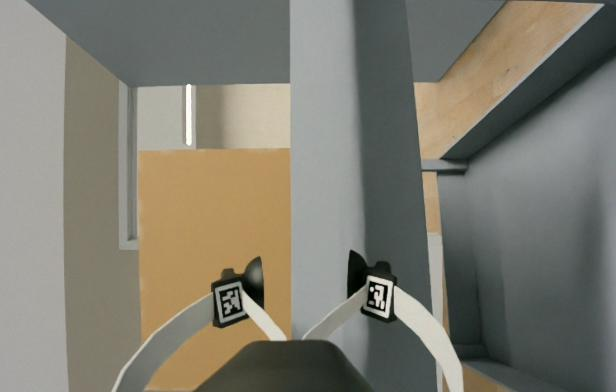

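move(r2={"joints":{"gripper_m":-0.03}}, blocking=false, cameras=[])

wait(seconds=2, cameras=[])

move(r2={"base":{"strafe_m":0.1},"pace":"slow","contact_limits":{"strafe_m":0.7}}, blocking=false, cameras=[])

wait(seconds=2.5, cameras=[])

move(r2={"base":{"translate_m":0.25},"pace":"slow","contact_limits":{"translate_m":0.7}}, blocking=false, cameras=[])

wait(seconds=5, cameras=["r2_head_camera"])

Scene clock: 616.27 s.
move: r2 moving
r1: as last shown
r1.base_tilt: forward=-1.6 right=+1.2
r1.lidar_m: 0.40 0.39 5.02 3.04 1.60 1.30 1.31 0.91 0.74 0.72 0.58 0.44
r1.servo_current: wrist_yaw_rad=98(104) wrist_pitch_rad=46(46) wrist_roll_rad=52(59) gripper_m=52(59)
r1.contact_limits: translate_m 0.7
r1.wrist_depth_mm: - - - 182 213 183 - / - - - 181 214 180 163 / - - - 241 216 182 163 / - - - 243 217 182 164 / - - - 189 219 183 164 / - - 185 183 204 185 165 / - 153 - 178 211 177 165
r2.base_odometry: x=-1.758 y=-0.936 heading=-2.912
r2.turned_by_wheels: +0.000
r2.turned_by_imu: +0.001
r2.base_tilt: forward=-0.7 right=+0.1
r2.lidar_m: 0.39 2.64 2.03 1.93 2.00 2.72 3.30 3.37 2.95 2.80 2.90 0.45
r2.base_status: not commanded
r2.joint_positions: lift_m=+0.690 arm_m=+0.000 wrist_yaw_rad=-0.007 wrist_pitch_rad=+0.003 wrist_roll_rad=+1.570 gripper_m=+0.030
r2.joint_status: gripper_m moving
r2.measured_speeds: all 0
r2.motor_effort: lift_m=+18(18) arm_m=+4(4) wheel_0=-7(8) wheel_1=+3(3) wheel_2=-3(3)
r2.servo_current: wrist_yaw_rad=52(59) wrist_pitch_rad=39(52) wrist_roll_rad=39(52) gripper_m=137(137)
r2.contact_limits: strafe_m 0.4
r2.hand_pose: x=+0.4587 y=-0.0894 z=+0.8673 quat_wxyz=(+0.707, +0.707, -0.001, -0.003) (m; r2's base frame)
r2.wrist_depth_mm: - - - 216 283 1537 1229 / - - - 268 273 1708 504 / - - - 202 264 778 - / - - 466 196 255 854 - / - - 473 189 247 - - / - - 197 181 185 - - / - - 469 - 233 - -
pictures: none
No camera images: "cameras" was empty.

Scene clock: 617.30 s.
earlier move: r2 done
r1.base_odometry: x=-3.370 y=-1.328 heading=+0.715
r1.turned_by_wheels: +0.000
r1.turned_by_imu: +0.000
r1.base_tilt: forward=-1.6 right=+1.2
r1.lidar_m: 0.41 0.43 5.06 3.02 1.60 1.31 1.31 0.91 0.72 0.72 0.59 0.45
r1.base_status: not commanded
r1.joint_positions: lift_m=+0.800 arm_m=+0.000 wrist_yaw_rad=+0.645 wrist_pitch_rad=+0.002 wrist_roll_rad=+0.000 gripper_m=-0.024
r1.joint_status: not commanded
r1.measured_speeds: all 0
r1.motor_effort: lift_m=+23(23) arm_m=-7(7) wheel_0=+11(12) wheel_1=-4(4) wheel_2=+16(16)
r1.servo_current: wrist_yaw_rad=59(117) wrist_pitch_rad=39(46) wrist_roll_rad=46(72) gripper_m=52(59)
r1.contact_limits: translate_m 0.7
r1.hand_pose: x=+0.4542 y=+0.1034 z=+0.9773 quat_wxyz=(+0.949, +0.000, +0.001, +0.317) (m; r1's base frame)
r1.wrist_depth_mm: - - - 183 213 183 - / - - - 181 213 180 162 / - - - 241 216 182 163 / - - - 243 217 183 164 / - - - 190 220 183 165 / - - 186 184 204 185 165 / - 152 - 179 211 177 166
r2.base_odometry: x=-1.758 y=-0.936 heading=-2.911
r2.turned_by_wheels: +0.000
r2.turned_by_imu: +0.000
r2.base_tilt: forward=-0.7 right=+0.0
r2.lidar_m: 0.37 2.65 2.02 1.94 2.03 2.74 3.29 3.36 2.95 2.80 2.89 0.44
r2.base_status: not commanded
r2.joint_positions: lift_m=+0.690 arm_m=+0.000 wrist_yaw_rad=-0.002 wrist_pitch_rad=+0.003 wrist_roll_rad=+1.570 gripper_m=-0.028
r2.joint_status: all done
r2.measured_speeds: all 0
r2.motor_effort: lift_m=+18(18) arm_m=+4(4) wheel_0=-6(8) wheel_1=+3(3) wheel_2=-3(3)
r2.servo_current: wrist_yaw_rad=59(59) wrist_pitch_rad=39(52) wrist_roll_rad=52(59) gripper_m=137(299)
r2.contact_limits: strafe_m 0.4
r2.hand_pose: x=+0.4591 y=-0.0879 z=+0.8673 quat_wxyz=(+0.707, +0.707, +0.000, -0.002) (m; r2's base frame)
r2.wrist_depth_mm: - - - 200 266 1537 1229 / - - - 254 256 1708 517 / - - 455 189 249 798 - / - 455 455 182 242 842 - / - - 459 178 235 - - / - - 185 172 178 778 - / - - 462 - 224 137 -
wait: 1.03 of 2 s (r2 has come to rest)
pictures: none
No camera images: "cameras" was empty.

Scene clock: 617.80 s.
move: r2 moving
r1: as last shown
r1.lidar_m: 0.38 0.41 5.06 3.04 1.62 1.33 1.29 0.89 0.74 0.73 0.58 0.45
r1.servo_current: wrist_yaw_rad=78(104) wrist_pitch_rad=46(52) wrist_roll_rad=39(59) gripper_m=59(59)
r1.contact_limits: translate_m 0.7
r1.wrist_depth_mm: - - - 182 212 183 - / - - - 181 216 180 162 / - - - 240 216 182 163 / - - - 242 217 183 164 / - - - 190 220 183 164 / - - 185 183 204 185 165 / - 153 - 178 210 178 165
r2.base_odometry: x=-1.755 y=-0.950 heading=-2.912
r2.turned_by_wheels: +0.000
r2.turned_by_imu: -0.001
r2.base_tilt: forward=-0.7 right=+0.1
r2.lidar_m: 0.36 2.66 2.01 1.92 2.00 2.73 3.29 3.33 2.94 2.79 2.91 0.43
r2.base_status: strafe_m moving
r2.joint_positions: lift_m=+0.690 arm_m=+0.000 wrist_yaw_rad=-0.002 wrist_pitch_rad=+0.003 wrist_roll_rad=+1.570 gripper_m=-0.028
r2.joint_status: not commanded
r2.measured_speeds: translate_m=+0.001 strafe_m=+0.056 rotate_rad=-0.003 lift_m=+0.000 arm_m=+0.000 wrist_yaw_rad=-0.017 wrist_pitch_rad=+0.000 wrist_roll_rad=+0.000
r2.motor_effort: lift_m=+18(18) arm_m=+4(4) wheel_0=-12(12) wheel_1=+8(8) wheel_2=+0(2)
r2.servo_current: wrist_yaw_rad=39(59) wrist_pitch_rad=39(46) wrist_roll_rad=39(65) gripper_m=130(143)
r2.contact_limits: strafe_m 0.7
r2.hand_pose: x=+0.4591 y=-0.0881 z=+0.8673 quat_wxyz=(+0.707, +0.707, +0.000, -0.002) (m; r2's base frame)
r2.wrist_depth_mm: - - - 202 267 1576 1229 / - - - 196 257 1808 535 / - - 459 190 250 798 - / - 455 455 182 242 854 - / - - 455 177 236 - - / - - 183 171 178 778 - / - 459 455 - 220 - -
pictures: none
No camera images: "cameras" was empty.

Scene clock: 619.43 s.
earlier move: r2 done
r1.base_odometry: x=-3.370 y=-1.328 heading=+0.715
r1.turned_by_wheels: +0.000
r1.turned_by_imu: +0.000
r1.base_tilt: forward=-1.5 right=+1.2
r1.lidar_m: 0.37 0.38 5.07 3.06 1.62 1.31 1.30 0.89 0.74 0.72 0.61 0.45
r1.base_status: not commanded
r1.joint_positions: lift_m=+0.800 arm_m=+0.000 wrist_yaw_rad=+0.645 wrist_pitch_rad=+0.002 wrist_roll_rad=+0.000 gripper_m=-0.024
r1.joint_status: not commanded
r1.measured_speeds: all 0
r1.motor_effort: lift_m=+23(23) arm_m=-7(7) wheel_0=+11(12) wheel_1=-4(4) wheel_2=+16(16)
r1.servo_current: wrist_yaw_rad=78(111) wrist_pitch_rad=39(52) wrist_roll_rad=46(59) gripper_m=59(59)
r1.contact_limits: translate_m 0.7
r1.hand_pose: x=+0.4542 y=+0.1034 z=+0.9773 quat_wxyz=(+0.949, +0.000, +0.001, +0.317) (m; r1's base frame)
r1.wrist_depth_mm: - - - 182 214 183 - / - - - 181 216 180 163 / - - - 240 216 182 163 / - - - 244 217 183 164 / - - - 189 220 184 164 / - - 185 183 204 185 166 / - 153 - 178 210 177 165
r2.base_odometry: x=-1.735 y=-1.033 heading=-2.912
r2.turned_by_wheels: +0.000
r2.turned_by_imu: +0.000
r2.base_tilt: forward=-0.7 right=+0.1
r2.lidar_m: 0.37 2.65 1.92 1.83 1.92 2.57 3.28 3.37 3.05 2.89 3.02 0.43
r2.base_status: done
r2.joint_positions: lift_m=+0.690 arm_m=+0.000 wrist_yaw_rad=-0.009 wrist_pitch_rad=+0.003 wrist_roll_rad=+1.570 gripper_m=-0.029
r2.joint_status: not commanded
r2.measured_speeds: all 0
r2.motor_effort: lift_m=+18(18) arm_m=+4(4) wheel_0=-5(16) wheel_1=+4(8) wheel_2=-5(6)
r2.servo_current: wrist_yaw_rad=59(72) wrist_pitch_rad=39(46) wrist_roll_rad=46(65) gripper_m=98(143)
r2.contact_limits: strafe_m 0.7
r2.hand_pose: x=+0.4584 y=-0.0902 z=+0.8673 quat_wxyz=(+0.707, +0.707, -0.002, -0.004) (m; r2's base frame)
r2.wrist_depth_mm: - - - 178 241 1576 508 / - - - 436 236 768 - / - 445 445 173 234 - - / - - 449 171 230 798 - / - - 459 168 227 820 - / - - 186 166 180 - - / - - - - 220 1499 488
wait: 1.63 of 2.5 s (r2 has come to rest)
pictures: none
No camera images: "cameras" was empty.

Scene clock: 619.93 s.
move: r2 moving
r1: as last shown
r1.base_tilt: forward=-1.6 right=+1.2
r1.lidar_m: 0.40 0.40 5.07 3.04 1.62 1.30 1.30 0.88 0.74 0.72 0.60 0.45
r1.servo_current: wrist_yaw_rad=98(104) wrist_pitch_rad=39(46) wrist_roll_rad=46(59) gripper_m=52(65)
r1.contact_limits: translate_m 0.7
r1.wrist_depth_mm: - - - 182 213 183 - / - - - 181 215 180 162 / - - - 240 216 182 163 / - - - 244 219 183 165 / - - - 189 220 183 165 / - - 186 183 204 185 165 / - 153 - 178 210 177 166
r2.base_odometry: x=-1.747 y=-1.036 heading=-2.912
r2.turned_by_wheels: +0.000
r2.turned_by_imu: +0.000
r2.base_tilt: forward=-0.8 right=+0.1
r2.lidar_m: 0.37 2.62 1.92 1.82 1.92 2.54 3.30 3.36 3.06 2.89 3.04 0.43
r2.base_status: translate_m moving
r2.joint_positions: lift_m=+0.690 arm_m=+0.000 wrist_yaw_rad=-0.009 wrist_pitch_rad=+0.003 wrist_roll_rad=+1.570 gripper_m=-0.029
r2.joint_status: not commanded
r2.measured_speeds: translate_m=+0.047 strafe_m=+0.001 rotate_rad=-0.001 lift_m=+0.000 arm_m=+0.000 wrist_yaw_rad=+0.000 wrist_pitch_rad=+0.000 wrist_roll_rad=+0.000
r2.motor_effort: lift_m=+18(18) arm_m=+4(4) wheel_0=+4(7) wheel_1=+7(7) wheel_2=-17(18)
r2.servo_current: wrist_yaw_rad=59(72) wrist_pitch_rad=39(46) wrist_roll_rad=52(52) gripper_m=91(104)
r2.contact_limits: translate_m 0.7
r2.hand_pose: x=+0.4584 y=-0.0902 z=+0.8673 quat_wxyz=(+0.707, +0.707, -0.002, -0.004) (m; r2's base frame)
r2.wrist_depth_mm: - - - 177 239 1576 508 / - - - 436 236 732 - / - 442 439 173 232 - - / - - 449 171 229 831 - / - - 459 168 226 820 - / - - 187 166 179 - - / - - - - 222 1661 484
pictures: none
No camera images: "cameras" was empty.

Scene clock: 623.20 s.
earlier move: r2 done
r1.base_odometry: x=-3.370 y=-1.328 heading=+0.715
r1.turned_by_wheels: +0.000
r1.turned_by_imu: +0.000
r1.base_tilt: forward=-1.6 right=+1.2
r1.lidar_m: 0.42 0.38 5.05 3.06 1.59 1.33 1.30 0.90 0.72 0.72 0.58 0.45
r1.base_status: not commanded
r1.joint_positions: lift_m=+0.800 arm_m=+0.000 wrist_yaw_rad=+0.645 wrist_pitch_rad=+0.002 wrist_roll_rad=+0.000 gripper_m=-0.024
r1.joint_status: not commanded
r1.measured_speeds: all 0
r1.motor_effort: lift_m=+23(23) arm_m=-7(7) wheel_0=+12(12) wheel_1=-4(4) wheel_2=+16(16)
r1.servo_current: wrist_yaw_rad=85(111) wrist_pitch_rad=39(52) wrist_roll_rad=46(65) gripper_m=59(65)
r1.contact_limits: translate_m 0.7
r1.hand_pose: x=+0.4542 y=+0.1034 z=+0.9773 quat_wxyz=(+0.949, +0.000, +0.001, +0.317) (m; r1's base frame)
r1.wrist_depth_mm: - - - 182 213 183 - / - - - 181 215 180 162 / - - - 240 216 182 163 / - - - 243 219 183 164 / - - - 189 218 183 164 / - - 185 185 204 185 166 / - 153 - 178 210 177 165
r2.base_odometry: x=-1.978 y=-1.090 heading=-2.911
r2.turned_by_wheels: +0.001
r2.turned_by_imu: +0.003
r2.base_tilt: forward=-0.7 right=+0.1
r2.lidar_m: 0.37 2.38 1.91 1.85 1.93 2.61 3.56 3.61 3.04 2.90 2.00 0.43
r2.base_status: done
r2.joint_positions: lift_m=+0.690 arm_m=+0.000 wrist_yaw_rad=+0.002 wrist_pitch_rad=+0.003 wrist_roll_rad=+1.570 gripper_m=-0.029
r2.joint_status: not commanded
r2.measured_speeds: all 0
r2.motor_effort: lift_m=+18(18) arm_m=+4(4) wheel_0=+8(15) wheel_1=+4(8) wheel_2=-4(18)
r2.servo_current: wrist_yaw_rad=39(72) wrist_pitch_rad=39(46) wrist_roll_rad=46(59) gripper_m=91(104)
r2.contact_limits: translate_m 0.7
r2.hand_pose: x=+0.4594 y=-0.0869 z=+0.8673 quat_wxyz=(+0.707, +0.707, +0.002, +0.000) (m; r2's base frame)
r2.wrist_depth_mm: - - - 161 220 1576 - / - - 421 162 220 768 - / - 436 430 163 222 809 - / - - 449 164 224 820 - / - - 466 165 225 - - / - - 187 166 180 - - / - - - - 228 1661 1138
wait: 3.27 of 5 s (r2 has come to rest)
pictures: r2_head_camera
Images, in order (width x height): r2_head_camera 420x560.

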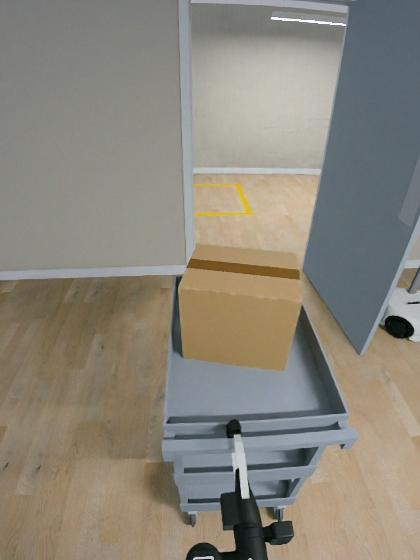

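move(r2={"base":{"translate_m":-0.5,"strafe_m":-0.2},"pace":"slow","contact_limits":{"translate_m":0.7}}, blocking=false, cameras=[])

wait(seconds=7, cameras=[])

move(r2={"base":{"translate_m":-0.4},"pace":"slow","contact_limits":{"translate_m":0.7}}, blocking=false, cameras=[])

wait(seconds=6, cameras=["r2_head_camera"])

Scene clock: 635.40 s.
move: r2 moving
r1: as last shown
r1.lidar_m: 0.42 0.39 5.08 3.04 1.61 1.30 1.31 0.92 0.73 0.74 0.63 0.44
r1.servo_current: wrist_yaw_rad=98(98) wrist_pitch_rad=46(46) wrist_roll_rad=39(59) gripper_m=52(59)
r1.contact_limits: translate_m 0.7
r1.wrist_depth_mm: - - - 182 213 184 - / - - - 180 214 180 162 / - - - 241 216 183 163 / - - - 243 218 183 164 / - - - 190 219 183 164 / - - 186 184 204 186 165 / - 152 - 178 211 177 165
r2.base_odometry: x=-1.968 y=-1.083 heading=-2.911
r2.turned_by_wheels: +0.001
r2.turned_by_imu: +0.001
r2.base_tilt: forward=-0.7 right=+0.0
r2.lidar_m: 0.39 2.41 1.93 1.85 1.95 2.60 3.51 3.63 3.02 2.90 2.06 0.40
r2.base_status: translate_m moving; strafe_m moving
r2.joint_positions: lift_m=+0.690 arm_m=+0.000 wrist_yaw_rad=+0.005 wrist_pitch_rad=+0.003 wrist_roll_rad=+1.570 gripper_m=-0.029
r2.joint_status: not commanded
r2.measured_speeds: translate_m=-0.049 strafe_m=-0.019 rotate_rad=+0.000 lift_m=+0.000 arm_m=+0.000 wrist_yaw_rad=+0.002 wrist_pitch_rad=+0.000 wrist_roll_rad=+0.000
r2.motor_effort: lift_m=+18(18) arm_m=+4(4) wheel_0=-1(8) wheel_1=-6(7) wheel_2=+12(14)
r2.servo_current: wrist_yaw_rad=52(59) wrist_pitch_rad=39(46) wrist_roll_rad=52(59) gripper_m=98(98)
r2.contact_limits: translate_m 0.7
r2.hand_pose: x=+0.4597 y=-0.0861 z=+0.8673 quat_wxyz=(+0.707, +0.707, +0.003, +0.001) (m; r2's base frame)
r2.wrist_depth_mm: - - - 162 222 1576 - / - - 421 163 222 768 - / - 439 430 165 224 809 - / - - 455 166 226 820 - / - - 469 167 227 - - / - - 186 168 179 - - / - - - - 230 1576 1138
pictures: none
No camera images: "cameras" was empty.

Scene clock: 641.50 s.
earlier move: r2 done
r1.base_odometry: x=-3.370 y=-1.328 heading=+0.715
r1.turned_by_wheels: +0.000
r1.turned_by_imu: +0.000
r1.base_tilt: forward=-1.6 right=+1.2
r1.lidar_m: 0.41 0.39 1.80 3.05 1.60 1.32 1.31 0.89 0.73 0.73 0.59 0.44
r1.base_status: not commanded
r1.joint_positions: lift_m=+0.800 arm_m=+0.000 wrist_yaw_rad=+0.645 wrist_pitch_rad=+0.002 wrist_roll_rad=+0.000 gripper_m=-0.024
r1.joint_status: not commanded
r1.measured_speeds: all 0
r1.motor_effort: lift_m=+23(23) arm_m=-7(7) wheel_0=+12(12) wheel_1=-4(4) wheel_2=+16(16)
r1.servo_current: wrist_yaw_rad=65(104) wrist_pitch_rad=33(52) wrist_roll_rad=59(72) gripper_m=52(65)
r1.contact_limits: translate_m 0.7
r1.hand_pose: x=+0.4542 y=+0.1034 z=+0.9773 quat_wxyz=(+0.949, +0.000, +0.001, +0.317) (m; r1's base frame)
r1.wrist_depth_mm: - - - 182 213 183 - / - - - 181 215 180 162 / - - - 242 216 182 163 / - - - 243 217 183 164 / - - - 189 220 184 164 / - - 185 183 204 185 165 / - 153 1661 178 210 177 165
r2.base_odometry: x=-1.538 y=-0.781 heading=-2.912
r2.turned_by_wheels: -0.001
r2.turned_by_imu: -0.001
r2.base_tilt: forward=-0.6 right=+0.1
r2.lidar_m: 0.37 2.92 2.09 2.05 2.13 2.86 3.03 3.10 2.84 2.70 2.83 0.42
r2.base_status: done
r2.joint_positions: lift_m=+0.690 arm_m=+0.000 wrist_yaw_rad=+0.000 wrist_pitch_rad=+0.003 wrist_roll_rad=+1.570 gripper_m=-0.029
r2.joint_status: not commanded
r2.measured_speeds: all 0
r2.motor_effort: lift_m=+18(18) arm_m=-3(4) wheel_0=-8(13) wheel_1=-5(9) wheel_2=+4(16)
r2.servo_current: wrist_yaw_rad=46(59) wrist_pitch_rad=39(52) wrist_roll_rad=46(65) gripper_m=91(104)
r2.contact_limits: translate_m 0.7
r2.hand_pose: x=+0.4593 y=-0.0874 z=+0.8673 quat_wxyz=(+0.707, +0.707, +0.001, -0.001) (m; r2's base frame)
r2.wrist_depth_mm: - - 1708 187 249 1576 1182 / - - - 183 246 1576 - / - - 445 181 240 842 - / - - 452 177 236 - - / - - 459 173 231 809 - / - - 186 170 180 - - / - - 477 - 224 1618 -
wait: 6.10 of 7 s (r2 has come to rest)
pictures: none
No camera images: "cameras" was empty.

Scene clock: 642.00 s.
move: r2 moving
r1: as last shown
r1.lidar_m: 0.38 0.38 1.80 3.03 1.59 1.31 1.32 0.88 0.73 0.71 0.57 0.46
r1.motor_effort: lift_m=+23(23) arm_m=-7(7) wheel_0=+11(12) wheel_1=-4(4) wheel_2=+16(16)
r1.servo_current: wrist_yaw_rad=104(104) wrist_pitch_rad=46(46) wrist_roll_rad=59(65) gripper_m=52(59)
r1.contact_limits: translate_m 0.7
r1.wrist_depth_mm: - - - 182 213 183 - / - - - 181 215 180 162 / - - - 241 217 182 163 / - - - 244 217 182 164 / - - - 189 219 183 164 / - - 186 184 204 184 165 / - 153 1661 178 210 177 165
r2.base_odometry: x=-1.525 y=-0.779 heading=-2.913
r2.turned_by_wheels: -0.001
r2.turned_by_imu: -0.001
r2.base_tilt: forward=-0.6 right=+0.1
r2.lidar_m: 0.38 2.95 2.13 2.02 2.14 2.87 3.00 3.08 2.84 2.69 2.81 0.44
r2.base_status: translate_m moving
r2.joint_positions: lift_m=+0.690 arm_m=+0.000 wrist_yaw_rad=+0.000 wrist_pitch_rad=+0.003 wrist_roll_rad=+1.570 gripper_m=-0.029
r2.joint_status: not commanded
r2.measured_speeds: translate_m=-0.049 strafe_m=+0.000 rotate_rad=-0.003 lift_m=+0.000 arm_m=+0.000 wrist_yaw_rad=+0.000 wrist_pitch_rad=+0.000 wrist_roll_rad=+0.000
r2.motor_effort: lift_m=+18(18) arm_m=-4(4) wheel_0=-9(14) wheel_1=-7(7) wheel_2=+11(12)
r2.servo_current: wrist_yaw_rad=39(46) wrist_pitch_rad=52(52) wrist_roll_rad=46(59) gripper_m=85(98)
r2.contact_limits: translate_m 0.7
r2.hand_pose: x=+0.4593 y=-0.0874 z=+0.8673 quat_wxyz=(+0.707, +0.707, +0.001, -0.001) (m; r2's base frame)
r2.wrist_depth_mm: - - 1708 186 250 1576 1160 / - - - 183 244 1618 - / - - 445 180 241 854 - / - - 452 177 236 - - / - - 459 173 232 820 - / - - 186 170 181 - - / - - 477 - 224 1618 -
pictures: none
No camera images: "cameras" was empty.

Scene clock: 646.77 s.
earlier move: r2 done
r1.base_odometry: x=-3.370 y=-1.328 heading=+0.715
r1.turned_by_wheels: +0.000
r1.turned_by_imu: +0.000
r1.base_tilt: forward=-1.5 right=+1.3
r1.lidar_m: 0.39 0.40 1.69 3.07 1.60 1.32 1.32 0.89 0.73 0.73 0.61 0.45
r1.base_status: not commanded
r1.joint_positions: lift_m=+0.800 arm_m=+0.000 wrist_yaw_rad=+0.645 wrist_pitch_rad=+0.002 wrist_roll_rad=+0.000 gripper_m=-0.024
r1.joint_status: not commanded
r1.measured_speeds: all 0
r1.motor_effort: lift_m=+23(23) arm_m=-7(7) wheel_0=+11(12) wheel_1=-4(4) wheel_2=+16(16)
r1.servo_current: wrist_yaw_rad=85(104) wrist_pitch_rad=39(46) wrist_roll_rad=52(72) gripper_m=52(59)
r1.contact_limits: translate_m 0.7
r1.hand_pose: x=+0.4542 y=+0.1034 z=+0.9773 quat_wxyz=(+0.949, +0.000, +0.001, +0.317) (m; r1's base frame)
r1.wrist_depth_mm: - - - 182 213 183 - / - - - 181 215 180 163 / - - - 241 216 182 163 / - - 1661 244 218 183 164 / - - 1661 189 220 184 165 / - - 185 184 204 185 165 / - 153 175 179 210 177 165
r2.base_odometry: x=-1.148 y=-0.691 heading=-2.913
r2.turned_by_wheels: +0.000
r2.turned_by_imu: -0.001
r2.base_tilt: forward=-0.7 right=+0.1
r2.lidar_m: 0.39 2.97 2.14 2.03 2.09 2.73 2.60 2.70 2.84 2.70 0.51 0.41
r2.base_status: done
r2.joint_positions: lift_m=+0.690 arm_m=+0.000 wrist_yaw_rad=-0.003 wrist_pitch_rad=+0.003 wrist_roll_rad=+1.570 gripper_m=-0.029
r2.joint_status: not commanded
r2.measured_speeds: all 0
r2.motor_effort: lift_m=+18(18) arm_m=-3(4) wheel_0=-9(15) wheel_1=-5(10) wheel_2=+5(12)
r2.servo_current: wrist_yaw_rad=59(65) wrist_pitch_rad=46(52) wrist_roll_rad=46(65) gripper_m=98(98)
r2.contact_limits: translate_m 0.7
r2.hand_pose: x=+0.4590 y=-0.0884 z=+0.8673 quat_wxyz=(+0.707, +0.707, +0.000, -0.002) (m; r2's base frame)
r2.wrist_depth_mm: - - - 151 207 661 - / - 410 410 154 211 768 - / - 439 427 158 216 798 - / - - 452 161 221 - - / - - 480 166 226 - - / - - 187 168 179 1537 508 / - - - - 236 1618 1182
wait: 4.77 of 6 s (r2 has come to rest)
pictures: r2_head_camera
Images, in order (width x height): r2_head_camera 420x560.

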